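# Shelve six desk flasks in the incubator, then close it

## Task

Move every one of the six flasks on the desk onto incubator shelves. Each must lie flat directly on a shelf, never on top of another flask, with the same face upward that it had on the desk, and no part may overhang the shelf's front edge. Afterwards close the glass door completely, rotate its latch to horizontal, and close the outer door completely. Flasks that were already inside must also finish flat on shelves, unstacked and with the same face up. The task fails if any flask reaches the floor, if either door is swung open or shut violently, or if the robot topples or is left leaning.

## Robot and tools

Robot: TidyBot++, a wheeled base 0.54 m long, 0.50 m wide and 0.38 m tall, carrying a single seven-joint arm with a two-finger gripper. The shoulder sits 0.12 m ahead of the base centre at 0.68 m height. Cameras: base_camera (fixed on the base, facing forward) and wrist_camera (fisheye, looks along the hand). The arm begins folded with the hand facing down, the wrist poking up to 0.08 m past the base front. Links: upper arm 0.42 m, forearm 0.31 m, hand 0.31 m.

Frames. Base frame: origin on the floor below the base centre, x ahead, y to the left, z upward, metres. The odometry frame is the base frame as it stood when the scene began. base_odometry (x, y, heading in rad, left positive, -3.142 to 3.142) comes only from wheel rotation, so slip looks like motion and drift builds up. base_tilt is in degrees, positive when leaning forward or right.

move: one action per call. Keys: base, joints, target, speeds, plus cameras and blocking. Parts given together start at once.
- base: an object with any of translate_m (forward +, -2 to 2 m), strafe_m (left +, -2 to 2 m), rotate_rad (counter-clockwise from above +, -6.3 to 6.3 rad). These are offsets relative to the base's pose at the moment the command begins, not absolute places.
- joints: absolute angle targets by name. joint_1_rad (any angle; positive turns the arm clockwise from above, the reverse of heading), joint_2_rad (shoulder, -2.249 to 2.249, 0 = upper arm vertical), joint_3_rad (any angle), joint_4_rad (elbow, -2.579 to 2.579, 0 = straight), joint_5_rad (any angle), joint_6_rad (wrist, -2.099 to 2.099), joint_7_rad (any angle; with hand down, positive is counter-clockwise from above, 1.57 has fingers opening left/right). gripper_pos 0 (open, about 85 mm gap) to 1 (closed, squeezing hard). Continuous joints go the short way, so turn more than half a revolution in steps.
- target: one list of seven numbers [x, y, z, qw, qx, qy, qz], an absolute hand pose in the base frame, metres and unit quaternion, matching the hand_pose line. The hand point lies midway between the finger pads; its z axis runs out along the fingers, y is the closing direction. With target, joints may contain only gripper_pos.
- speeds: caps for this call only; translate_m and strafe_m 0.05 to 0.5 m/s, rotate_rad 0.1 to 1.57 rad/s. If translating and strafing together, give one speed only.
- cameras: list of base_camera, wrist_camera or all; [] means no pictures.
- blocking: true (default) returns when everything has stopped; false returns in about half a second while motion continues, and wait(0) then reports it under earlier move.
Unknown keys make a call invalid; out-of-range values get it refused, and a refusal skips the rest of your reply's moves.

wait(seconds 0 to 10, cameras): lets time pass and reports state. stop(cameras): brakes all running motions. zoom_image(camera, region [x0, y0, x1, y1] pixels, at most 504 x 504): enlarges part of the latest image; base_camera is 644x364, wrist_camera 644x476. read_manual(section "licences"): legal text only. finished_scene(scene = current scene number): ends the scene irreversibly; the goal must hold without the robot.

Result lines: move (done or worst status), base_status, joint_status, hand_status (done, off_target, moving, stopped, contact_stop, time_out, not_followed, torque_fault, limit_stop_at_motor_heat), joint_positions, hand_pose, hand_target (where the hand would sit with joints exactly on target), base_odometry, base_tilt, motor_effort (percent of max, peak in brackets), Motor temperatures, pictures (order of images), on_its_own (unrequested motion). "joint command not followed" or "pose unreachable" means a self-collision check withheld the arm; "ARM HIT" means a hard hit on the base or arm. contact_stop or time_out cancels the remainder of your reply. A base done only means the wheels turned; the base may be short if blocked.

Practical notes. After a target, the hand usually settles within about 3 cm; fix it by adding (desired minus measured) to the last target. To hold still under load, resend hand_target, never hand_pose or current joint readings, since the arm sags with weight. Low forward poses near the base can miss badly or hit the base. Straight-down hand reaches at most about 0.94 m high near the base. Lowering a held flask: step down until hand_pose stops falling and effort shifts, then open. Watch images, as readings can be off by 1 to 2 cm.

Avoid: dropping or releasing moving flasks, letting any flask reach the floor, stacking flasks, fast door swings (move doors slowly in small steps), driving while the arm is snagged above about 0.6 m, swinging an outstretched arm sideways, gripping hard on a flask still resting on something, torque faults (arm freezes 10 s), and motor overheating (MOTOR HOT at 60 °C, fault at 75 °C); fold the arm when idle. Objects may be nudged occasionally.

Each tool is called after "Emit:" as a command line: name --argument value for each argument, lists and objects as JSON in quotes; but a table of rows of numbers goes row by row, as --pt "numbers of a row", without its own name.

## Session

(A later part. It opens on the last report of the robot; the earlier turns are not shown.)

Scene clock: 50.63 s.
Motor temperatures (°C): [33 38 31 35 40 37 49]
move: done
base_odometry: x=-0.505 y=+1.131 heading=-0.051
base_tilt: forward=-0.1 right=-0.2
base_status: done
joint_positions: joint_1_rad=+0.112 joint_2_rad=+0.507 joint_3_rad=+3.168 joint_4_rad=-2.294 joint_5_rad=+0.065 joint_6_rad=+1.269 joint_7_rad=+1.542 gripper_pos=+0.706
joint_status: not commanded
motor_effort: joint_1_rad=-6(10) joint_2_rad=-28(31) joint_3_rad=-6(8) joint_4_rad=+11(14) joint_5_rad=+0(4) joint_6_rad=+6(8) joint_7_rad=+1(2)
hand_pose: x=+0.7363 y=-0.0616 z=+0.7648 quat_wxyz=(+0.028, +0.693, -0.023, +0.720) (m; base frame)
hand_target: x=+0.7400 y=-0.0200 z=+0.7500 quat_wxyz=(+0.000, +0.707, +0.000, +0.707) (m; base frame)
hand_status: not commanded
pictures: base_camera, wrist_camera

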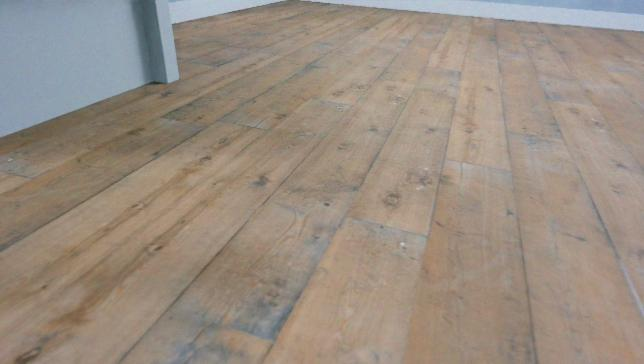

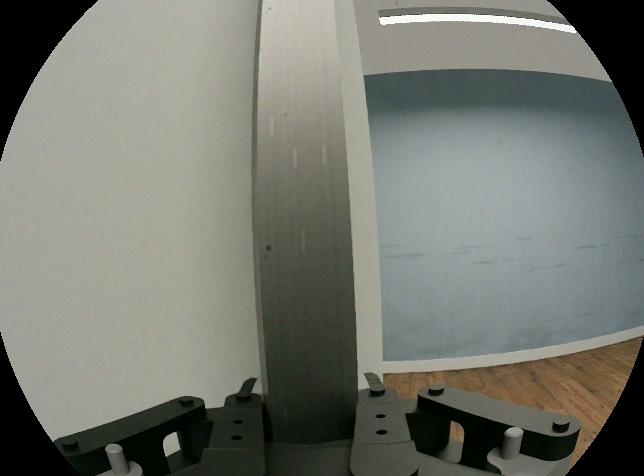

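Emit:
move --base '{"translate_m": -0.111, "strafe_m": 0.152, "rotate_rad": -0.2}' --speeds '{"translate_m": 0.12, "rotate_rad": 0.126}' --cameras '[]'

Emit:
move --base '{"translate_m": -0.111, "strafe_m": 0.152, "rotate_rad": -0.2}' --speeds '{"translate_m": 0.12, "rotate_rad": 0.126}' --cameras '[]'

Emit:
move --base '{"translate_m": -0.111, "strafe_m": 0.152, "rotate_rad": -0.2}' --speeds '{"translate_m": 0.12, "rotate_rad": 0.126}' --cameras '[]'

Emit:
move --base '{"translate_m": -0.055, "strafe_m": 0.076, "rotate_rad": -0.1}' --speeds '{"translate_m": 0.12, "rotate_rad": 0.126}'

Scene clock: 53.73 s.
Motor temperatures (°C): [33 38 31 35 40 37 49]
move: done
base_odometry: x=-0.608 y=+1.289 heading=-0.251
base_tilt: forward=-0.1 right=-0.2
base_status: done
joint_positions: joint_1_rad=+0.112 joint_2_rad=+0.508 joint_3_rad=+3.169 joint_4_rad=-2.293 joint_5_rad=+0.065 joint_6_rad=+1.269 joint_7_rad=+1.542 gripper_pos=+0.706
joint_status: not commanded
motor_effort: joint_1_rad=-6(10) joint_2_rad=-28(32) joint_3_rad=-5(8) joint_4_rad=+11(14) joint_5_rad=+0(3) joint_6_rad=+6(8) joint_7_rad=+1(3)
hand_pose: x=+0.7365 y=-0.0622 z=+0.7648 quat_wxyz=(+0.028, +0.693, -0.023, +0.720) (m; base frame)
hand_target: x=+0.7400 y=-0.0200 z=+0.7500 quat_wxyz=(+0.000, +0.707, +0.000, +0.707) (m; base frame)
hand_status: not commanded
pictures: none
No camera images: "cameras" was empty.

Scene clock: 55.83 s.
Motor temperatures (°C): [33 38 31 35 40 37 49]
move: done
base_odometry: x=-0.678 y=+1.464 heading=-0.452
base_tilt: forward=-0.1 right=-0.2
base_status: done
joint_positions: joint_1_rad=+0.111 joint_2_rad=+0.508 joint_3_rad=+3.169 joint_4_rad=-2.292 joint_5_rad=+0.065 joint_6_rad=+1.269 joint_7_rad=+1.543 gripper_pos=+0.706
joint_status: not commanded
motor_effort: joint_1_rad=-7(10) joint_2_rad=-28(32) joint_3_rad=-6(8) joint_4_rad=+12(14) joint_5_rad=+0(2) joint_6_rad=+6(8) joint_7_rad=+1(3)
hand_pose: x=+0.7369 y=-0.0618 z=+0.7648 quat_wxyz=(+0.029, +0.693, -0.022, +0.720) (m; base frame)
hand_target: x=+0.7400 y=-0.0200 z=+0.7500 quat_wxyz=(+0.000, +0.707, +0.000, +0.707) (m; base frame)
hand_status: not commanded
pictures: none
No camera images: "cameras" was empty.

Scene clock: 57.93 s.
Motor temperatures (°C): [33 38 31 35 40 37 49]
move: done
base_odometry: x=-0.711 y=+1.649 heading=-0.653
base_tilt: forward=-0.1 right=-0.2
base_status: done
joint_positions: joint_1_rad=+0.109 joint_2_rad=+0.509 joint_3_rad=+3.169 joint_4_rad=-2.291 joint_5_rad=+0.065 joint_6_rad=+1.269 joint_7_rad=+1.543 gripper_pos=+0.706
joint_status: not commanded
motor_effort: joint_1_rad=-5(9) joint_2_rad=-28(33) joint_3_rad=-5(8) joint_4_rad=+11(14) joint_5_rad=-1(2) joint_6_rad=+6(8) joint_7_rad=+0(3)
hand_pose: x=+0.7375 y=-0.0611 z=+0.7648 quat_wxyz=(+0.028, +0.693, -0.022, +0.720) (m; base frame)
hand_target: x=+0.7400 y=-0.0200 z=+0.7500 quat_wxyz=(+0.000, +0.707, +0.000, +0.707) (m; base frame)
hand_status: not commanded
pictures: none
No camera images: "cameras" was empty.

Scene clock: 59.27 s.
Motor temperatures (°C): [33 38 31 35 40 37 49]
move: done
base_odometry: x=-0.709 y=+1.743 heading=-0.754
base_tilt: forward=-0.1 right=-0.2
base_status: done
joint_positions: joint_1_rad=+0.113 joint_2_rad=+0.510 joint_3_rad=+3.170 joint_4_rad=-2.291 joint_5_rad=+0.065 joint_6_rad=+1.269 joint_7_rad=+1.543 gripper_pos=+0.706
joint_status: not commanded
motor_effort: joint_1_rad=-9(10) joint_2_rad=-27(32) joint_3_rad=-7(8) joint_4_rad=+11(14) joint_5_rad=+0(1) joint_6_rad=+5(9) joint_7_rad=+1(1)
hand_pose: x=+0.7372 y=-0.0637 z=+0.7647 quat_wxyz=(+0.030, +0.693, -0.023, +0.720) (m; base frame)
hand_target: x=+0.7400 y=-0.0200 z=+0.7500 quat_wxyz=(+0.000, +0.707, +0.000, +0.707) (m; base frame)
hand_status: not commanded
pictures: base_camera, wrist_camera

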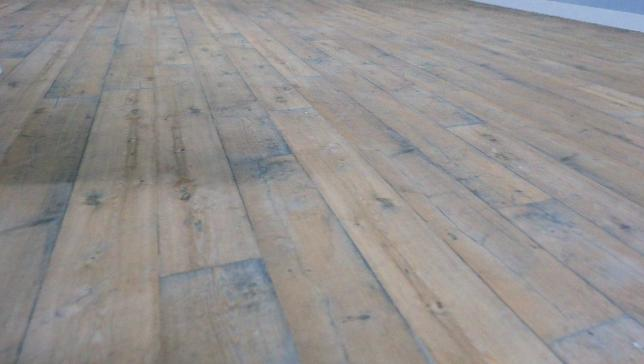

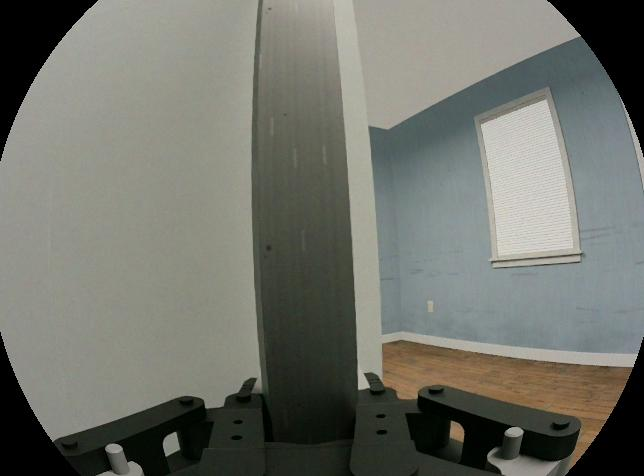

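Emit:
move --joints '{"gripper_pos": 0.0}' --cameras '[]'

Emit:
move --base '{"translate_m": -0.12}' --speeds '{"translate_m": 0.15}' --cameras '["wrist_camera"]'

Emit:
move --joints '{"joint_1_rad": 0, "joint_2_rad": -0.31, "joint_3_rad": 3.14, "joint_4_rad": -2.5, "joint_5_rad": 0.0, "joint_6_rad": 0.6, "joint_7_rad": 1.57}' --cameras '["wrist_camera"]'

Emit:
move --base '{"translate_m": 0.56, "strafe_m": -0.6}'

Scene clock: 61.37 s.
Motor temperatures (°C): [33 38 31 35 40 37 49]
move: done
base_odometry: x=-0.709 y=+1.743 heading=-0.753
base_tilt: forward=-0.1 right=-0.2
base_status: not commanded
joint_positions: joint_1_rad=+0.082 joint_2_rad=+0.511 joint_3_rad=+3.152 joint_4_rad=-2.291 joint_5_rad=+0.064 joint_6_rad=+1.269 joint_7_rad=+1.543 gripper_pos=+0.000
joint_status: all done
motor_effort: joint_1_rad=+1(9) joint_2_rad=-31(32) joint_3_rad=-2(7) joint_4_rad=+11(12) joint_5_rad=+0(4) joint_6_rad=+8(9) joint_7_rad=+0(1)
hand_pose: x=+0.7394 y=-0.0361 z=+0.7637 quat_wxyz=(+0.011, +0.694, -0.011, +0.720) (m; base frame)
hand_target: x=+0.7400 y=-0.0200 z=+0.7500 quat_wxyz=(+0.000, +0.707, +0.000, +0.707) (m; base frame)
hand_status: not commanded
pictures: none
No camera images: "cameras" was empty.

Scene clock: 62.73 s.
Motor temperatures (°C): [33 38 31 35 40 37 49]
move: done
base_odometry: x=-0.796 y=+1.825 heading=-0.753
base_tilt: forward=-0.1 right=-0.2
base_status: done
joint_positions: joint_1_rad=+0.080 joint_2_rad=+0.514 joint_3_rad=+3.150 joint_4_rad=-2.291 joint_5_rad=+0.064 joint_6_rad=+1.269 joint_7_rad=+1.543 gripper_pos=+0.000
joint_status: not commanded
motor_effort: joint_1_rad=+2(2) joint_2_rad=-31(33) joint_3_rad=+0(1) joint_4_rad=+11(13) joint_5_rad=-1(1) joint_6_rad=+9(9) joint_7_rad=+0(0)
hand_pose: x=+0.7399 y=-0.0336 z=+0.7618 quat_wxyz=(+0.009, +0.695, -0.010, +0.719) (m; base frame)
hand_target: x=+0.7400 y=-0.0200 z=+0.7500 quat_wxyz=(+0.000, +0.707, +0.000, +0.707) (m; base frame)
hand_status: not commanded
pictures: wrist_camera

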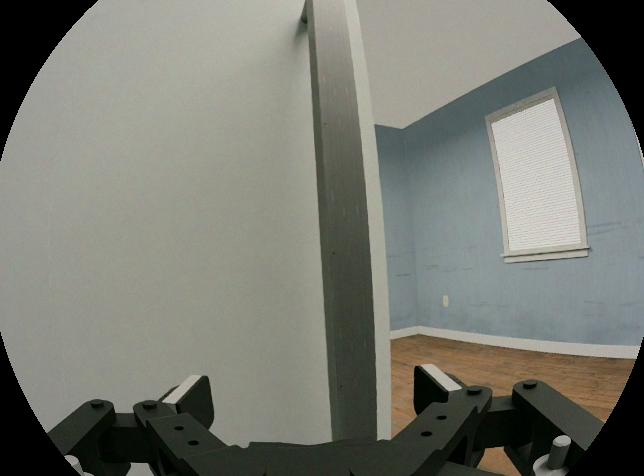

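Scene clock: 65.13 s.
Motor temperatures (°C): [33 38 31 35 40 37 49]
move: done
base_odometry: x=-0.796 y=+1.825 heading=-0.753
base_tilt: forward=-0.1 right=-0.2
base_status: not commanded
joint_positions: joint_1_rad=+0.013 joint_2_rad=-0.295 joint_3_rad=+3.150 joint_4_rad=-2.482 joint_5_rad=+0.053 joint_6_rad=+0.651 joint_7_rad=+1.543 gripper_pos=+0.000
joint_status: all done
motor_effort: joint_1_rad=+2(3) joint_2_rad=-9(33) joint_3_rad=+0(2) joint_4_rad=+18(19) joint_5_rad=-1(2) joint_6_rad=+8(10) joint_7_rad=+0(1)
hand_pose: x=+0.5643 y=+0.0011 z=+0.9134 quat_wxyz=(+0.001, +0.695, +0.008, +0.719) (m; base frame)
hand_target: x=+0.5579 y=+0.0021 z=+0.8941 quat_wxyz=(-0.001, +0.714, +0.000, +0.700) (m; base frame)
hand_status: not commanded
pictures: wrist_camera

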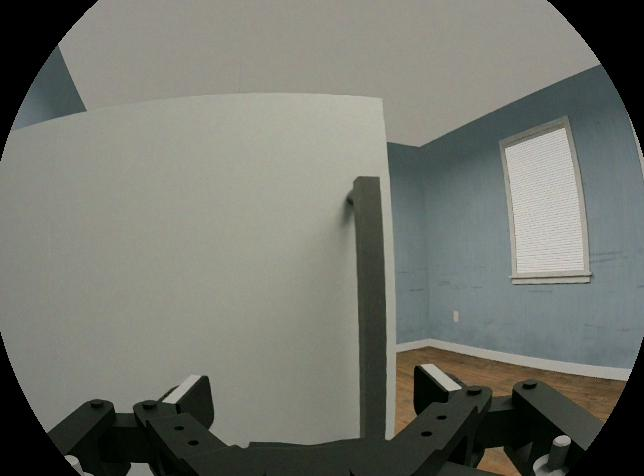

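Scene clock: 68.13 s.
Motor temperatures (°C): [33 38 31 35 40 37 49]
move: done
base_odometry: x=-0.799 y=+1.004 heading=-0.754
base_tilt: forward=-0.1 right=-0.2
base_status: done
joint_positions: joint_1_rad=+0.010 joint_2_rad=-0.300 joint_3_rad=+3.147 joint_4_rad=-2.484 joint_5_rad=+0.053 joint_6_rad=+0.648 joint_7_rad=+1.543 gripper_pos=+0.000
joint_status: not commanded
motor_effort: joint_1_rad=+1(2) joint_2_rad=-8(10) joint_3_rad=+0(2) joint_4_rad=+18(19) joint_5_rad=-1(2) joint_6_rad=+8(9) joint_7_rad=+0(0)
hand_pose: x=+0.5629 y=+0.0037 z=+0.9132 quat_wxyz=(-0.001, +0.695, +0.010, +0.719) (m; base frame)
hand_target: x=+0.5579 y=+0.0021 z=+0.8941 quat_wxyz=(-0.001, +0.714, +0.000, +0.700) (m; base frame)
hand_status: not commanded
pictures: base_camera, wrist_camera

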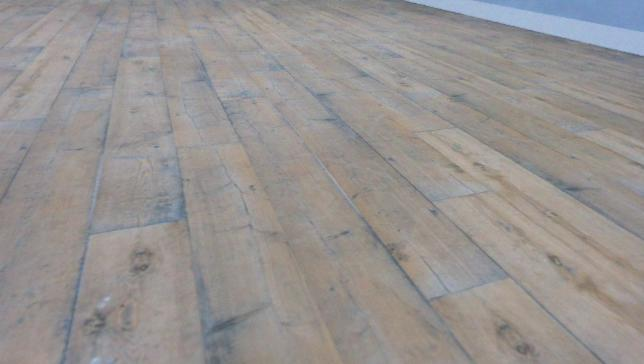

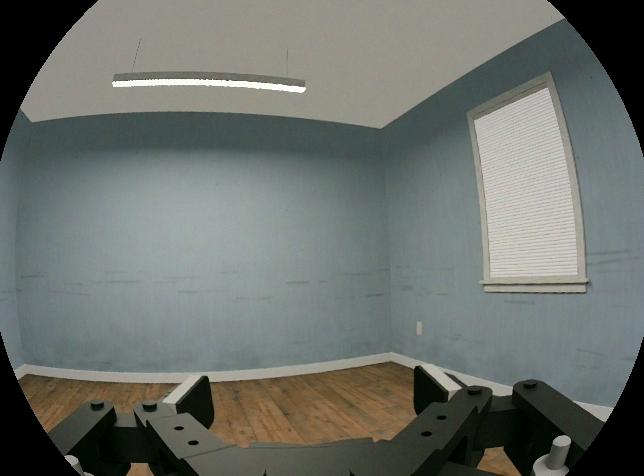

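Emit:
move --base '{"translate_m": 0.773, "strafe_m": -0.166}' --cameras '[]'

Emit:
move --base '{"rotate_rad": 1.758}'

Scene clock: 71.13 s.
Motor temperatures (°C): [33 38 31 35 40 37 49]
move: done
base_odometry: x=-0.348 y=+0.354 heading=-0.754
base_tilt: forward=-0.1 right=-0.2
base_status: done
joint_positions: joint_1_rad=+0.010 joint_2_rad=-0.305 joint_3_rad=+3.147 joint_4_rad=-2.486 joint_5_rad=+0.053 joint_6_rad=+0.645 joint_7_rad=+1.543 gripper_pos=+0.000
joint_status: not commanded
motor_effort: joint_1_rad=+2(2) joint_2_rad=-8(11) joint_3_rad=+0(1) joint_4_rad=+18(19) joint_5_rad=+0(1) joint_6_rad=+8(9) joint_7_rad=+0(0)
hand_pose: x=+0.5614 y=+0.0038 z=+0.9132 quat_wxyz=(-0.001, +0.695, +0.010, +0.719) (m; base frame)
hand_target: x=+0.5579 y=+0.0021 z=+0.8941 quat_wxyz=(-0.001, +0.714, +0.000, +0.700) (m; base frame)
hand_status: not commanded
pictures: none
No camera images: "cameras" was empty.

Scene clock: 73.57 s.
Motor temperatures (°C): [33 38 31 35 40 37 49]
move: done
base_odometry: x=-0.348 y=+0.354 heading=+1.003
base_tilt: forward=-0.1 right=-0.2
base_status: done
joint_positions: joint_1_rad=+0.006 joint_2_rad=-0.305 joint_3_rad=+3.144 joint_4_rad=-2.486 joint_5_rad=+0.052 joint_6_rad=+0.645 joint_7_rad=+1.543 gripper_pos=+0.000
joint_status: not commanded
motor_effort: joint_1_rad=+1(3) joint_2_rad=-8(10) joint_3_rad=+1(2) joint_4_rad=+18(19) joint_5_rad=-1(2) joint_6_rad=+9(9) joint_7_rad=+0(0)
hand_pose: x=+0.5614 y=+0.0072 z=+0.9131 quat_wxyz=(-0.003, +0.695, +0.013, +0.719) (m; base frame)
hand_target: x=+0.5579 y=+0.0021 z=+0.8941 quat_wxyz=(-0.001, +0.714, +0.000, +0.700) (m; base frame)
hand_status: not commanded
pictures: base_camera, wrist_camera

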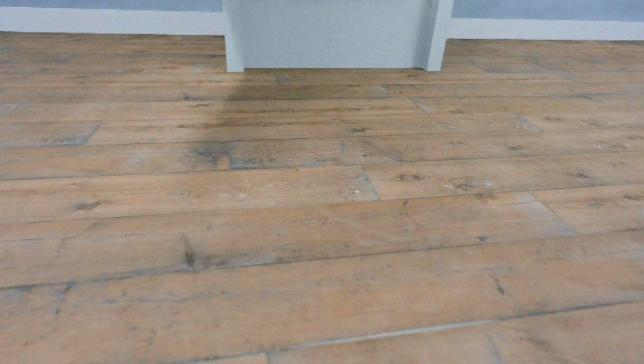

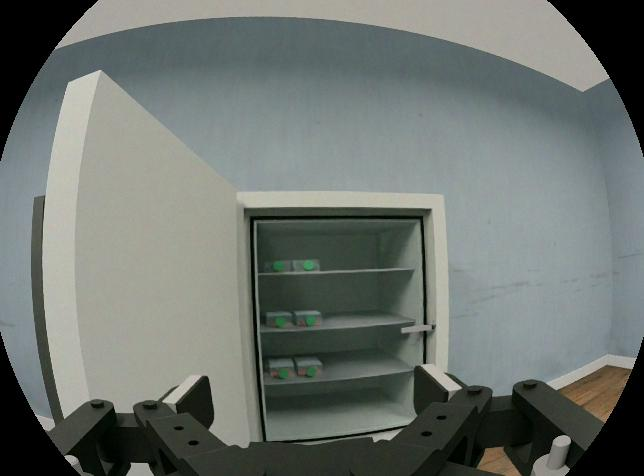

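Emit:
zoom_image --camera "wrist_camera" --region '[230, 180, 450, 450]'

Scaled by 1.867.

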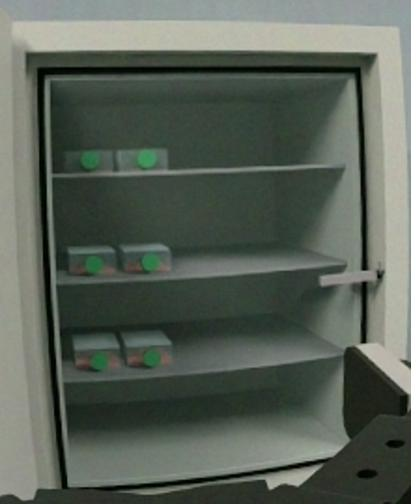

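Emit:
move --base '{"translate_m": 0.6, "strafe_m": -0.28}' --target '[0.68, 0.0, 0.80, 0, 0.7071, 0, 0.7071]'

Scene clock: 78.23 s.
Motor temperatures (°C): [33 38 31 35 40 37 49]
move: done
base_odometry: x=+0.211 y=+0.709 heading=+1.003
base_tilt: forward=-0.1 right=-0.2
base_status: done
joint_positions: joint_1_rad=+0.005 joint_2_rad=+0.283 joint_3_rad=+3.146 joint_4_rad=-2.430 joint_5_rad=+0.052 joint_6_rad=+1.096 joint_7_rad=+1.543 gripper_pos=+0.000
joint_status: not commanded
motor_effort: joint_1_rad=+2(3) joint_2_rad=-24(27) joint_3_rad=-1(1) joint_4_rad=+12(19) joint_5_rad=+0(2) joint_6_rad=+8(9) joint_7_rad=+0(0)
hand_pose: x=+0.6779 y=+0.0107 z=+0.7853 quat_wxyz=(-0.014, +0.723, +0.012, +0.690) (m; base frame)
hand_target: x=+0.6800 y=+0.0000 z=+0.8000 quat_wxyz=(+0.000, +0.707, +0.000, +0.707) (m; base frame)
hand_status: done (0.018 m and 3.4 deg from the pose sent, 0.164 m and 2.4 deg at the start)
pictures: base_camera, wrist_camera

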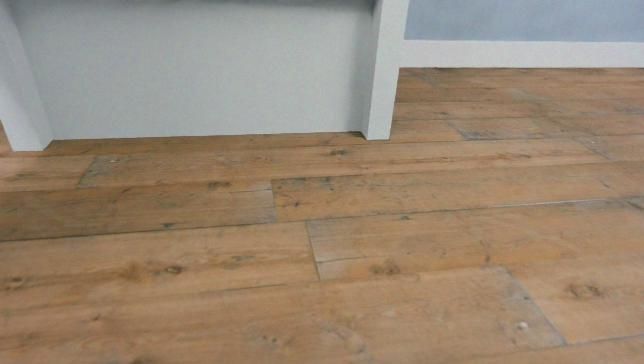

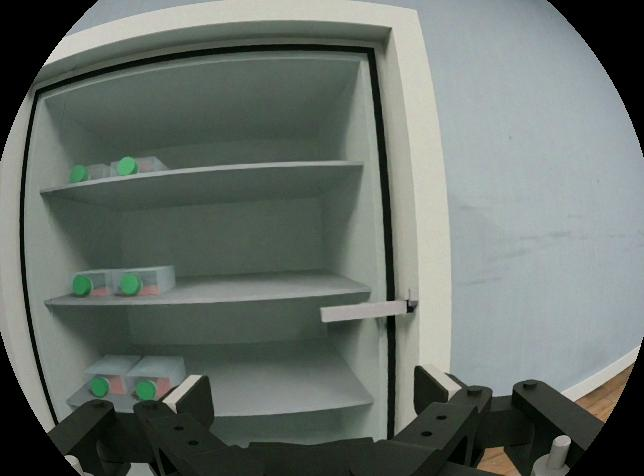

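Emit:
zoom_image --camera "wrist_camera" --region '[290, 260, 450, 370]'

Scaled by 3.150.

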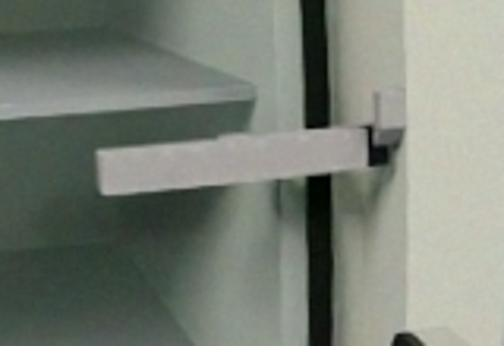

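Emit:
move --base '{"translate_m": 0.1, "strafe_m": -0.1}' --target '[0.72, 0.0, 0.72, 0, 0.7071, 0, 0.7071]'

Emit:
zoom_image --camera "wrist_camera" --region '[220, 180, 420, 330]'

Scene clock: 80.43 s.
Motor temperatures (°C): [33 38 31 35 40 37 49]
move: done
base_odometry: x=+0.349 y=+0.740 heading=+1.004
base_tilt: forward=-0.1 right=-0.2
base_status: done
joint_positions: joint_1_rad=+0.001 joint_2_rad=+0.593 joint_3_rad=+3.149 joint_4_rad=-2.385 joint_5_rad=+0.052 joint_6_rad=+1.356 joint_7_rad=+1.543 gripper_pos=+0.000
joint_status: not commanded
motor_effort: joint_1_rad=+1(4) joint_2_rad=-31(33) joint_3_rad=+0(2) joint_4_rad=+8(13) joint_5_rad=-1(2) joint_6_rad=+9(9) joint_7_rad=+0(0)
hand_pose: x=+0.7160 y=+0.0127 z=+0.7044 quat_wxyz=(-0.020, +0.725, +0.010, +0.688) (m; base frame)
hand_target: x=+0.7200 y=+0.0000 z=+0.7200 quat_wxyz=(+0.000, +0.707, +0.000, +0.707) (m; base frame)
hand_status: done (0.021 m and 3.9 deg from the pose sent, 0.078 m and 3.4 deg at the start)
pictures: base_camera, wrist_camera

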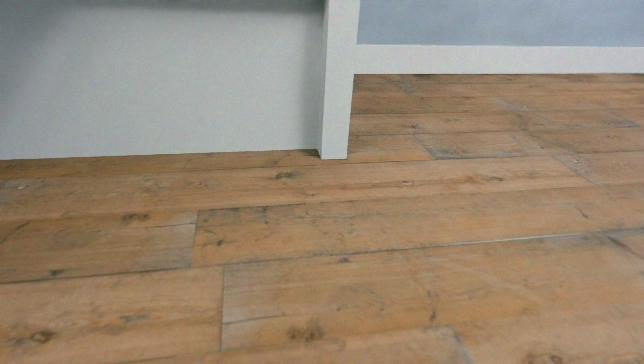

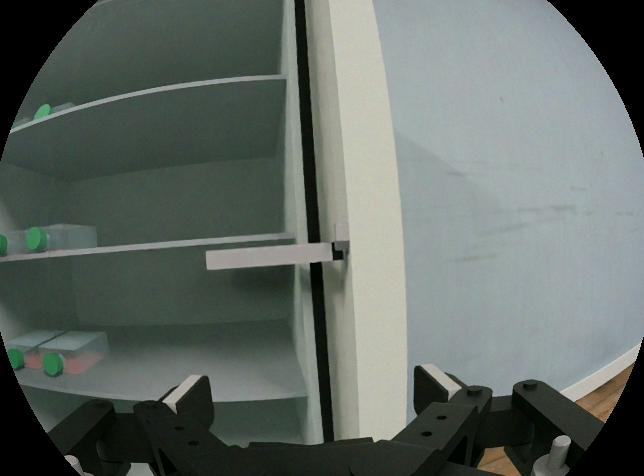

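Scaled by 2.520.

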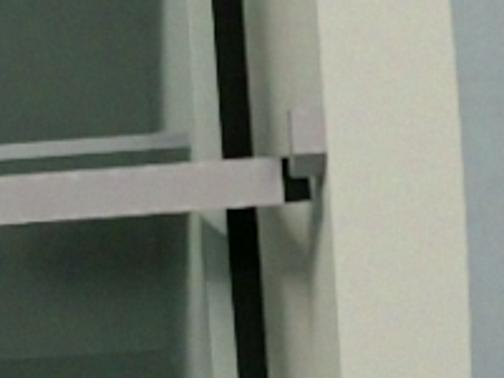

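Emit:
move --base '{"translate_m": 0.06}' --joints '{"gripper_pos": 1.0}' --target '[0.77, 0.11, 0.69, 0, 0.7071, 0, 0.7071]'

Scene clock: 83.57 s.
Motor temperatures (°C): [33 38 31 35 40 37 49]
move: done
base_odometry: x=+0.381 y=+0.791 heading=+1.003
base_tilt: forward=-0.1 right=-0.2
base_status: done
joint_positions: joint_1_rad=-0.397 joint_2_rad=+0.718 joint_3_rad=+3.257 joint_4_rad=-2.181 joint_5_rad=-0.253 joint_6_rad=+1.356 joint_7_rad=+1.543 gripper_pos=+0.999
joint_status: all done
motor_effort: joint_1_rad=+1(3) joint_2_rad=-35(36) joint_3_rad=+2(3) joint_4_rad=+9(10) joint_5_rad=-1(2) joint_6_rad=+8(9) joint_7_rad=+0(0)
hand_pose: x=+0.7653 y=+0.1298 z=+0.7070 quat_wxyz=(-0.029, +0.692, +0.017, +0.721) (m; base frame)
hand_target: x=+0.7700 y=+0.1100 z=+0.6900 quat_wxyz=(+0.000, +0.707, +0.000, +0.707) (m; base frame)
hand_status: done (0.027 m and 4.5 deg from the pose sent, 0.112 m and 3.9 deg at the start)
pictures: base_camera, wrist_camera

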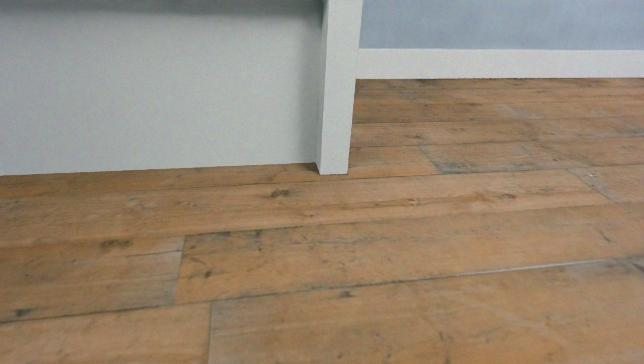

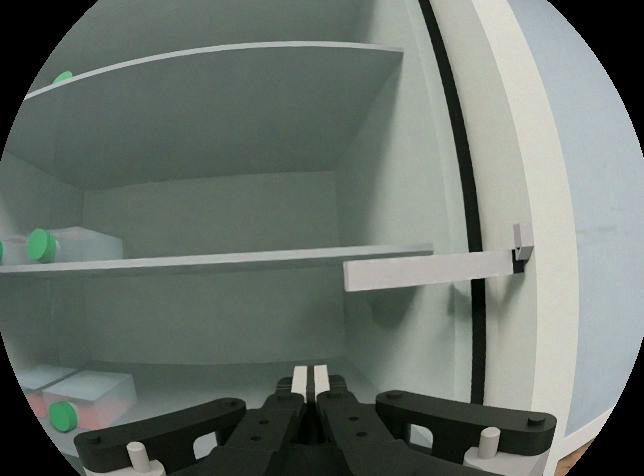

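Emit:
move --target '[0.77, 0.07, 0.67, 0, 0.7071, 0, 0.7071]' --cameras '["wrist_camera"]'

Emit:
move --base '{"translate_m": 0.04}' --speeds '{"translate_m": 0.1}' --cameras '["wrist_camera"]'

Scene clock: 85.00 s.
Motor temperatures (°C): [33 38 31 35 40 37 49]
move: done
base_odometry: x=+0.381 y=+0.791 heading=+1.003
base_tilt: forward=-0.1 right=-0.2
base_status: not commanded
joint_positions: joint_1_rad=-0.268 joint_2_rad=+0.772 joint_3_rad=+3.245 joint_4_rad=-2.190 joint_5_rad=-0.245 joint_6_rad=+1.368 joint_7_rad=+1.543 gripper_pos=+0.999
joint_status: not commanded
motor_effort: joint_1_rad=+1(4) joint_2_rad=-36(37) joint_3_rad=+2(3) joint_4_rad=+8(9) joint_5_rad=+0(1) joint_6_rad=+9(9) joint_7_rad=+0(0)
hand_pose: x=+0.7739 y=+0.0537 z=+0.6714 quat_wxyz=(+0.016, +0.710, -0.017, +0.704) (m; base frame)
hand_target: x=+0.7700 y=+0.0700 z=+0.6700 quat_wxyz=(+0.000, +0.707, +0.000, +0.707) (m; base frame)
hand_status: done (0.017 m and 2.8 deg from the pose sent, 0.071 m and 4.5 deg at the start)
pictures: wrist_camera

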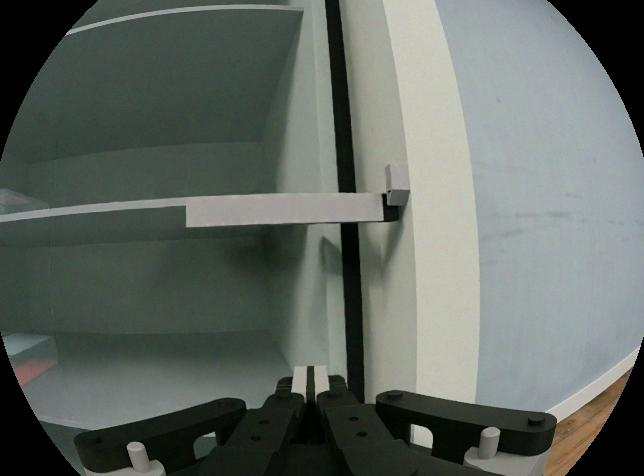

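Scene clock: 85.93 s.
Motor temperatures (°C): [33 38 31 35 40 37 49]
move: done
base_odometry: x=+0.403 y=+0.825 heading=+1.003
base_tilt: forward=-0.1 right=-0.2
base_status: done
joint_positions: joint_1_rad=-0.268 joint_2_rad=+0.774 joint_3_rad=+3.245 joint_4_rad=-2.193 joint_5_rad=-0.245 joint_6_rad=+1.368 joint_7_rad=+1.543 gripper_pos=+0.999
joint_status: not commanded
motor_effort: joint_1_rad=+1(3) joint_2_rad=-36(38) joint_3_rad=+2(2) joint_4_rad=+8(10) joint_5_rad=-1(1) joint_6_rad=+9(9) joint_7_rad=+0(0)
hand_pose: x=+0.7729 y=+0.0534 z=+0.6693 quat_wxyz=(+0.017, +0.711, -0.017, +0.702) (m; base frame)
hand_target: x=+0.7700 y=+0.0700 z=+0.6700 quat_wxyz=(+0.000, +0.707, +0.000, +0.707) (m; base frame)
hand_status: not commanded
pictures: wrist_camera

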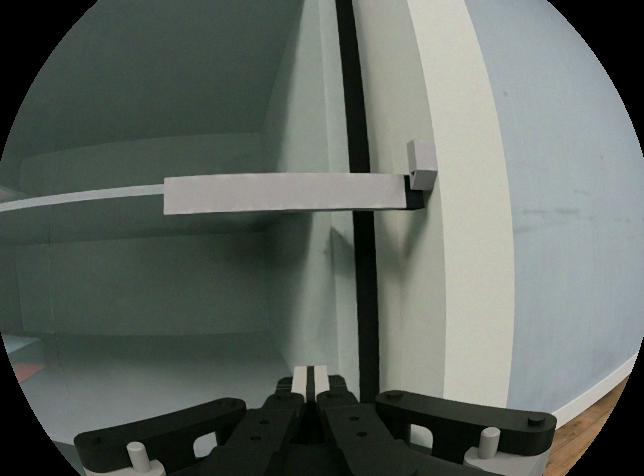

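Emit:
move --target '[0.795, 0.115, 0.69, 0, 0.7071, 0, 0.7071]' --cameras '["wrist_camera"]'

Scene clock: 87.33 s.
Motor temperatures (°C): [33 38 31 35 40 37 49]
move: done
base_odometry: x=+0.403 y=+0.825 heading=+1.003
base_tilt: forward=-0.1 right=-0.2
base_status: not commanded
joint_positions: joint_1_rad=-0.394 joint_2_rad=+0.768 joint_3_rad=+3.260 joint_4_rad=-2.095 joint_5_rad=-0.264 joint_6_rad=+1.296 joint_7_rad=+1.549 gripper_pos=+0.999
joint_status: not commanded
motor_effort: joint_1_rad=+2(4) joint_2_rad=-38(38) joint_3_rad=+2(3) joint_4_rad=+10(12) joint_5_rad=+0(2) joint_6_rad=+8(9) joint_7_rad=+0(0)
hand_pose: x=+0.7912 y=+0.1336 z=+0.6881 quat_wxyz=(-0.025, +0.700, +0.014, +0.713) (m; base frame)
hand_target: x=+0.7950 y=+0.1150 z=+0.6900 quat_wxyz=(+0.000, +0.707, +0.000, +0.707) (m; base frame)
hand_status: done (0.019 m and 3.4 deg from the pose sent, 0.069 m and 2.8 deg at the start)
pictures: wrist_camera

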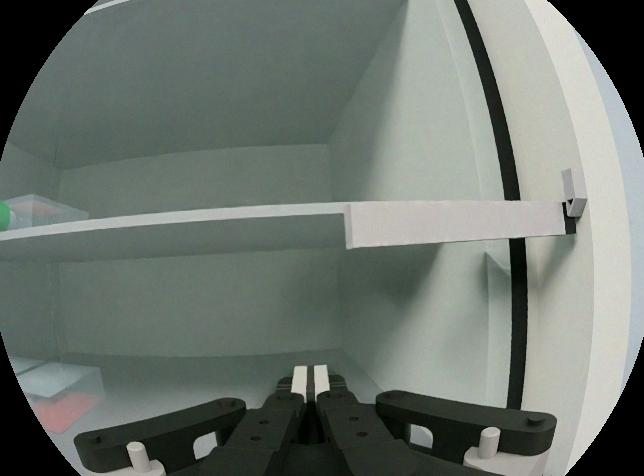

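Emit:
move --target '[0.795, 0.1, 0.69, 0, 0.7071, 0, 0.7071]' --cameras '["wrist_camera"]'

Scene clock: 88.33 s.
Motor temperatures (°C): [33 38 31 35 40 37 49]
move: done
base_odometry: x=+0.403 y=+0.825 heading=+1.003
base_tilt: forward=-0.1 right=-0.2
base_status: not commanded
joint_positions: joint_1_rad=-0.356 joint_2_rad=+0.767 joint_3_rad=+3.262 joint_4_rad=-2.097 joint_5_rad=-0.264 joint_6_rad=+1.296 joint_7_rad=+1.549 gripper_pos=+0.999
joint_status: not commanded
motor_effort: joint_1_rad=+2(5) joint_2_rad=-37(38) joint_3_rad=+2(4) joint_4_rad=+10(12) joint_5_rad=-1(1) joint_6_rad=+9(9) joint_7_rad=+0(0)
hand_pose: x=+0.7954 y=+0.1069 z=+0.6884 quat_wxyz=(-0.010, +0.701, +0.001, +0.713) (m; base frame)
hand_target: x=+0.7950 y=+0.1000 z=+0.6900 quat_wxyz=(+0.000, +0.707, +0.000, +0.707) (m; base frame)
hand_status: done (0.007 m and 1.6 deg from the pose sent, 0.034 m and 3.4 deg at the start)
pictures: wrist_camera

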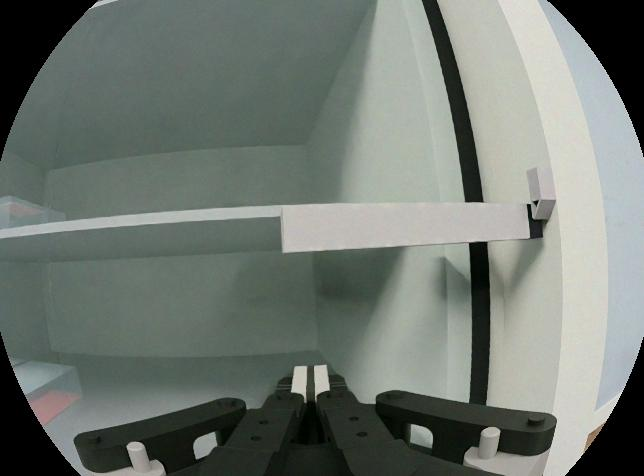

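Good. Move up.

Emit:
move --target '[0.80, 0.092, 0.73, 0, 0.7071, 0, 0.7071]' --cameras '["wrist_camera"]'

Emit:
move --target '[0.80, 0.088, 0.76, 0, 0.7071, 0, 0.7071]' --cameras '["wrist_camera"]'

Scene clock: 89.50 s.
Motor temperatures (°C): [33 38 31 35 40 37 49]
move: done
base_odometry: x=+0.403 y=+0.825 heading=+1.003
base_tilt: forward=-0.1 right=-0.2
base_status: not commanded
joint_positions: joint_1_rad=-0.329 joint_2_rad=+0.657 joint_3_rad=+3.261 joint_4_rad=-2.088 joint_5_rad=-0.264 joint_6_rad=+1.201 joint_7_rad=+1.572 gripper_pos=+0.999
joint_status: not commanded
motor_effort: joint_1_rad=+2(2) joint_2_rad=-36(40) joint_3_rad=+1(3) joint_4_rad=+12(12) joint_5_rad=-1(1) joint_6_rad=+8(9) joint_7_rad=+0(0)
hand_pose: x=+0.7981 y=+0.0896 z=+0.7360 quat_wxyz=(-0.007, +0.695, -0.014, +0.719) (m; base frame)
hand_target: x=+0.8000 y=+0.0920 z=+0.7300 quat_wxyz=(+0.000, +0.707, +0.000, +0.707) (m; base frame)
hand_status: done (0.007 m and 2.7 deg from the pose sent, 0.044 m and 1.6 deg at the start)
pictures: wrist_camera

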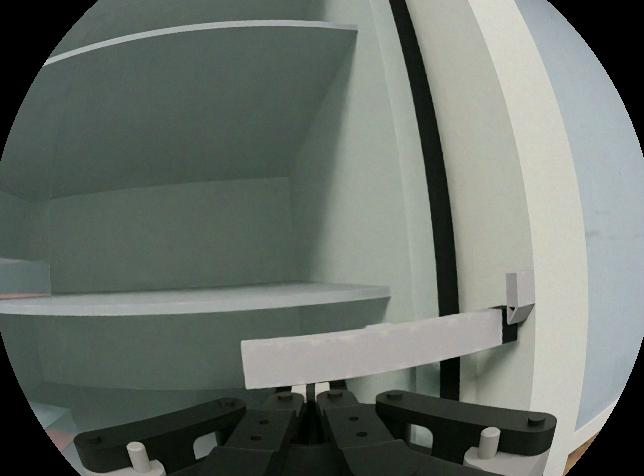

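Scene clock: 90.33 s.
Motor temperatures (°C): [33 38 31 35 40 37 49]
move: done
base_odometry: x=+0.403 y=+0.825 heading=+1.003
base_tilt: forward=-0.1 right=-0.2
base_status: not commanded
joint_positions: joint_1_rad=-0.317 joint_2_rad=+0.610 joint_3_rad=+3.250 joint_4_rad=-2.085 joint_5_rad=-0.264 joint_6_rad=+1.099 joint_7_rad=+1.602 gripper_pos=+0.999
joint_status: not commanded
motor_effort: joint_1_rad=+2(2) joint_2_rad=-39(39) joint_3_rad=+2(2) joint_4_rad=+13(14) joint_5_rad=+0(1) joint_6_rad=+11(11) joint_7_rad=+0(0)
hand_pose: x=+0.7969 y=+0.0881 z=+0.7368 quat_wxyz=(-0.005, +0.714, -0.011, +0.700) (m; base frame)
hand_target: x=+0.8000 y=+0.0880 z=+0.7600 quat_wxyz=(+0.000, +0.707, +0.000, +0.707) (m; base frame)
hand_status: done (0.023 m and 1.8 deg from the pose sent, 0.024 m and 2.7 deg at the start)
pictures: wrist_camera

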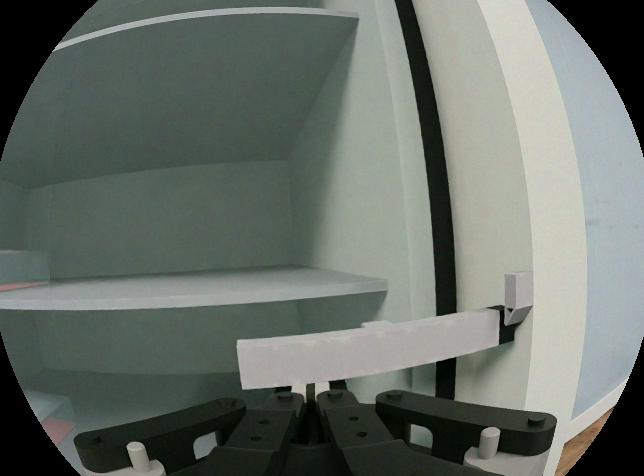

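Emit:
move --target '[0.80, 0.092, 0.79, 0, 0.7071, 0, 0.7071]' --cameras '["wrist_camera"]'

Emit:
zoom_image --camera "wrist_camera" --region '[340, 240, 560, 400]'

Scene clock: 91.53 s.
Motor temperatures (°C): [33 38 31 35 40 37 49]
move: off_target
base_odometry: x=+0.403 y=+0.825 heading=+1.003
base_tilt: forward=-0.1 right=-0.2
base_status: not commanded
joint_positions: joint_1_rad=-0.317 joint_2_rad=+0.566 joint_3_rad=+3.250 joint_4_rad=-2.073 joint_5_rad=-0.264 joint_6_rad=+0.989 joint_7_rad=+1.635 gripper_pos=+0.999
joint_status: not commanded
motor_effort: joint_1_rad=+2(2) joint_2_rad=-43(43) joint_3_rad=+2(2) joint_4_rad=+17(17) joint_5_rad=+1(1) joint_6_rad=+14(14) joint_7_rad=+0(0)
hand_pose: x=+0.7964 y=+0.0909 z=+0.7372 quat_wxyz=(-0.002, +0.734, -0.002, +0.679) (m; base frame)
hand_target: x=+0.8000 y=+0.0920 z=+0.7900 quat_wxyz=(+0.000, +0.707, +0.000, +0.707) (m; base frame)
hand_status: off_target (0.053 m and 4.5 deg from the pose sent, 0.053 m and 1.8 deg at the start)
pictures: wrist_camera

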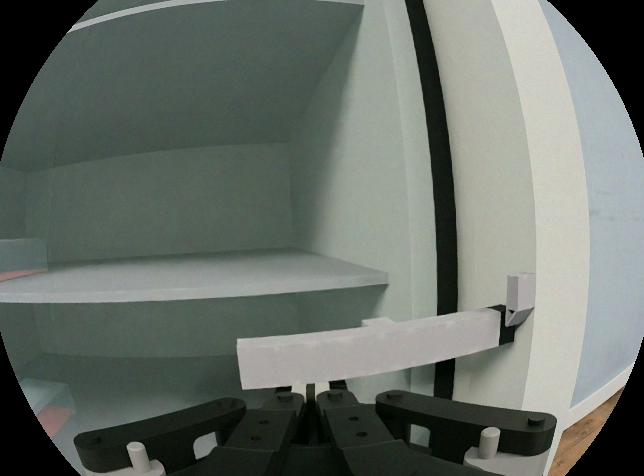

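Scaled by 2.291.

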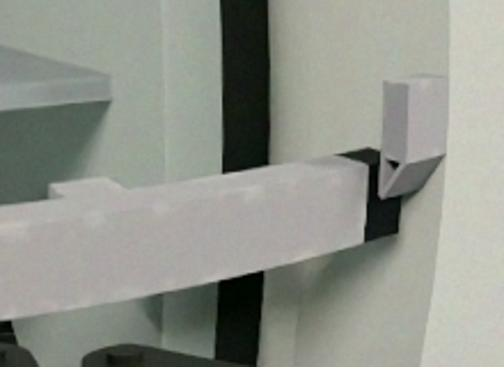

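Emit:
move --target '[0.80, 0.09, 0.71, 0, 0.7071, 0, 0.7071]' --cameras '[]'

Emit:
move --base '{"translate_m": -0.07}' --cameras '[]'

Emit:
move --target '[0.80, 0.10, 0.81, 0, 0.7071, 0, 0.7071]' --cameras '[]'

Emit:
move --base '{"translate_m": 0.07}' --speeds '{"translate_m": 0.1}' --cameras '["wrist_camera"]'

Scene clock: 110.87 s.
Motor temperatures (°C): [33 39 31 35 40 37 49]
move: done
base_odometry: x=+0.403 y=+0.825 heading=+1.003
base_tilt: forward=-0.1 right=-0.2
base_status: not commanded
joint_positions: joint_1_rad=-0.317 joint_2_rad=+0.674 joint_3_rad=+3.250 joint_4_rad=-2.078 joint_5_rad=-0.264 joint_6_rad=+1.175 joint_7_rad=+1.616 gripper_pos=+0.999
joint_status: not commanded
motor_effort: joint_1_rad=+1(4) joint_2_rad=-35(43) joint_3_rad=+1(3) joint_4_rad=+12(18) joint_5_rad=+0(1) joint_6_rad=+7(14) joint_7_rad=+0(0)
hand_pose: x=+0.8019 y=+0.0889 z=+0.7201 quat_wxyz=(+0.007, +0.707, +0.000, +0.707) (m; base frame)
hand_target: x=+0.8000 y=+0.0900 z=+0.7100 quat_wxyz=(+0.000, +0.707, +0.000, +0.707) (m; base frame)
hand_status: done (0.010 m and 0.8 deg from the pose sent, 0.027 m and 4.5 deg at the start)
pictures: none
No camera images: "cameras" was empty.

Scene clock: 111.87 s.
Motor temperatures (°C): [33 39 31 35 40 37 49]
move: done
base_odometry: x=+0.365 y=+0.766 heading=+1.003
base_tilt: forward=-0.1 right=-0.2
base_status: done
joint_positions: joint_1_rad=-0.317 joint_2_rad=+0.690 joint_3_rad=+3.250 joint_4_rad=-2.083 joint_5_rad=-0.264 joint_6_rad=+1.175 joint_7_rad=+1.616 gripper_pos=+0.999
joint_status: not commanded
motor_effort: joint_1_rad=+2(3) joint_2_rad=-37(39) joint_3_rad=+2(2) joint_4_rad=+11(12) joint_5_rad=+0(1) joint_6_rad=+9(9) joint_7_rad=+0(0)
hand_pose: x=+0.8012 y=+0.0884 z=+0.7075 quat_wxyz=(+0.010, +0.714, +0.002, +0.700) (m; base frame)
hand_target: x=+0.8000 y=+0.0900 z=+0.7100 quat_wxyz=(+0.000, +0.707, +0.000, +0.707) (m; base frame)
hand_status: not commanded
pictures: none
No camera images: "cameras" was empty.

Scene clock: 113.43 s.
Motor temperatures (°C): [32 39 31 35 40 37 49]
move: done
base_odometry: x=+0.365 y=+0.766 heading=+1.003
base_tilt: forward=-0.1 right=-0.2
base_status: not commanded
joint_positions: joint_1_rad=-0.340 joint_2_rad=+0.471 joint_3_rad=+3.250 joint_4_rad=-2.019 joint_5_rad=-0.264 joint_6_rad=+0.966 joint_7_rad=+1.671 gripper_pos=+0.999
joint_status: not commanded
motor_effort: joint_1_rad=+1(2) joint_2_rad=-34(39) joint_3_rad=+1(2) joint_4_rad=+15(16) joint_5_rad=+0(1) joint_6_rad=+9(9) joint_7_rad=+0(0)
hand_pose: x=+0.7992 y=+0.1083 z=+0.8205 quat_wxyz=(-0.015, +0.692, +0.006, +0.722) (m; base frame)
hand_target: x=+0.8000 y=+0.1000 z=+0.8100 quat_wxyz=(+0.000, +0.707, +0.000, +0.707) (m; base frame)
hand_status: done (0.013 m and 3.0 deg from the pose sent, 0.103 m and 1.6 deg at the start)
pictures: none
No camera images: "cameras" was empty.

Scene clock: 114.80 s.
Motor temperatures (°C): [32 39 31 35 40 37 48]
move: done
base_odometry: x=+0.403 y=+0.825 heading=+1.003
base_tilt: forward=-0.1 right=-0.2
base_status: done
joint_positions: joint_1_rad=-0.343 joint_2_rad=+0.468 joint_3_rad=+3.251 joint_4_rad=-2.020 joint_5_rad=-0.264 joint_6_rad=+0.963 joint_7_rad=+1.671 gripper_pos=+0.999
joint_status: not commanded
motor_effort: joint_1_rad=+1(4) joint_2_rad=-32(35) joint_3_rad=+1(3) joint_4_rad=+17(19) joint_5_rad=+1(2) joint_6_rad=+8(9) joint_7_rad=+0(0)
hand_pose: x=+0.7986 y=+0.1098 z=+0.8206 quat_wxyz=(-0.015, +0.692, +0.007, +0.721) (m; base frame)
hand_target: x=+0.8000 y=+0.1000 z=+0.8100 quat_wxyz=(+0.000, +0.707, +0.000, +0.707) (m; base frame)
hand_status: not commanded
pictures: wrist_camera

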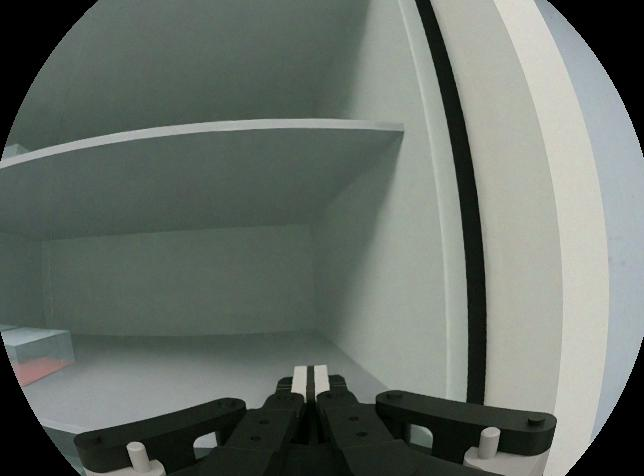

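Emit:
move --target '[0.80, 0.095, 0.75, 0, 0.7071, 0, 0.7071]' --cameras '["wrist_camera"]'

Emit:
move --target '[0.80, 0.095, 0.71, 0, 0.7071, 0, 0.7071]' --cameras '["wrist_camera"]'

Scene clock: 116.07 s.
Motor temperatures (°C): [32 39 31 35 40 37 48]
move: done
base_odometry: x=+0.403 y=+0.825 heading=+1.003
base_tilt: forward=-0.1 right=-0.2
base_status: not commanded
joint_positions: joint_1_rad=-0.338 joint_2_rad=+0.565 joint_3_rad=+3.251 joint_4_rad=-2.055 joint_5_rad=-0.264 joint_6_rad=+1.081 joint_7_rad=+1.653 gripper_pos=+0.999
joint_status: not commanded
motor_effort: joint_1_rad=+3(4) joint_2_rad=-31(35) joint_3_rad=+2(3) joint_4_rad=+13(17) joint_5_rad=+0(1) joint_6_rad=+6(9) joint_7_rad=+0(0)
hand_pose: x=+0.8001 y=+0.1033 z=+0.7751 quat_wxyz=(-0.002, +0.695, +0.008, +0.719) (m; base frame)
hand_target: x=+0.8000 y=+0.0950 z=+0.7500 quat_wxyz=(+0.000, +0.707, +0.000, +0.707) (m; base frame)
hand_status: done (0.026 m and 2.1 deg from the pose sent, 0.072 m and 3.0 deg at the start)
pictures: wrist_camera

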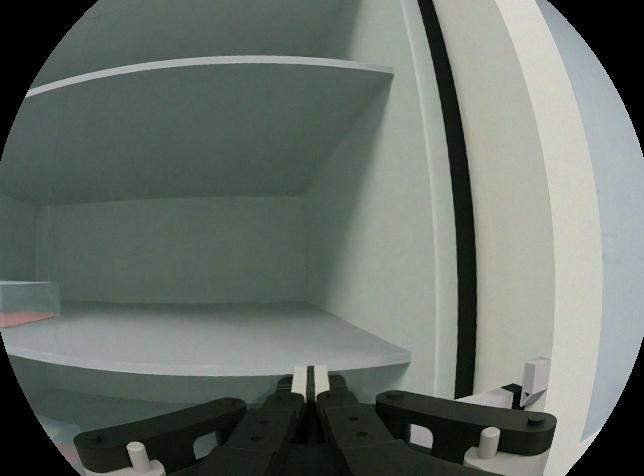

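Scene clock: 116.97 s.
Motor temperatures (°C): [32 39 31 35 40 37 48]
move: off_target
base_odometry: x=+0.403 y=+0.825 heading=+1.003
base_tilt: forward=-0.1 right=-0.2
base_status: not commanded
joint_positions: joint_1_rad=-0.338 joint_2_rad=+0.620 joint_3_rad=+3.251 joint_4_rad=-2.064 joint_5_rad=-0.264 joint_6_rad=+1.213 joint_7_rad=+1.626 gripper_pos=+0.999
joint_status: not commanded
motor_effort: joint_1_rad=+5(5) joint_2_rad=-24(31) joint_3_rad=+3(3) joint_4_rad=+11(14) joint_5_rad=-1(2) joint_6_rad=+1(6) joint_7_rad=+0(0)
hand_pose: x=+0.7998 y=+0.1016 z=+0.7747 quat_wxyz=(-0.002, +0.670, +0.002, +0.743) (m; base frame)
hand_target: x=+0.8000 y=+0.0950 z=+0.7100 quat_wxyz=(+0.000, +0.707, +0.000, +0.707) (m; base frame)
hand_status: off_target (0.065 m and 5.9 deg from the pose sent, 0.066 m and 2.1 deg at the start)
pictures: wrist_camera

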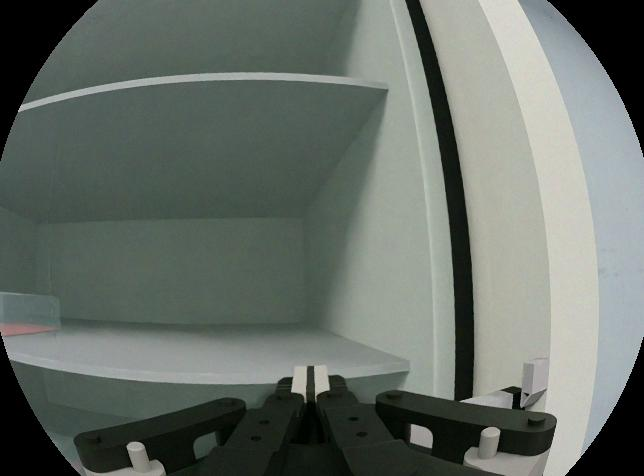

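Emit:
move --target '[0.80, 0.105, 0.66, 0, 0.7071, 0, 0.7071]' --cameras '["wrist_camera"]'

Scene clock: 118.23 s.
Motor temperatures (°C): [32 39 31 35 40 37 48]
move: off_target
base_odometry: x=+0.403 y=+0.824 heading=+1.003
base_tilt: forward=-0.1 right=-0.2
base_status: not commanded
joint_positions: joint_1_rad=-0.349 joint_2_rad=+0.704 joint_3_rad=+3.267 joint_4_rad=-2.061 joint_5_rad=-0.264 joint_6_rad=+1.376 joint_7_rad=+1.585 gripper_pos=+0.999
joint_status: not commanded
motor_effort: joint_1_rad=+2(5) joint_2_rad=-17(24) joint_3_rad=+0(3) joint_4_rad=+7(12) joint_5_rad=+1(2) joint_6_rad=-6(7) joint_7_rad=+0(0)
hand_pose: x=+0.8002 y=+0.1028 z=+0.7700 quat_wxyz=(-0.004, +0.636, +0.000, +0.772) (m; base frame)
hand_target: x=+0.8000 y=+0.1050 z=+0.6600 quat_wxyz=(+0.000, +0.707, +0.000, +0.707) (m; base frame)
hand_status: off_target (0.110 m and 11.0 deg from the pose sent, 0.115 m and 5.9 deg at the start)
pictures: wrist_camera

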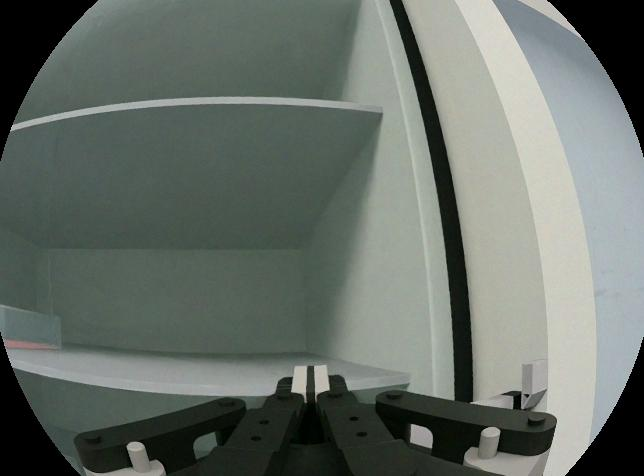

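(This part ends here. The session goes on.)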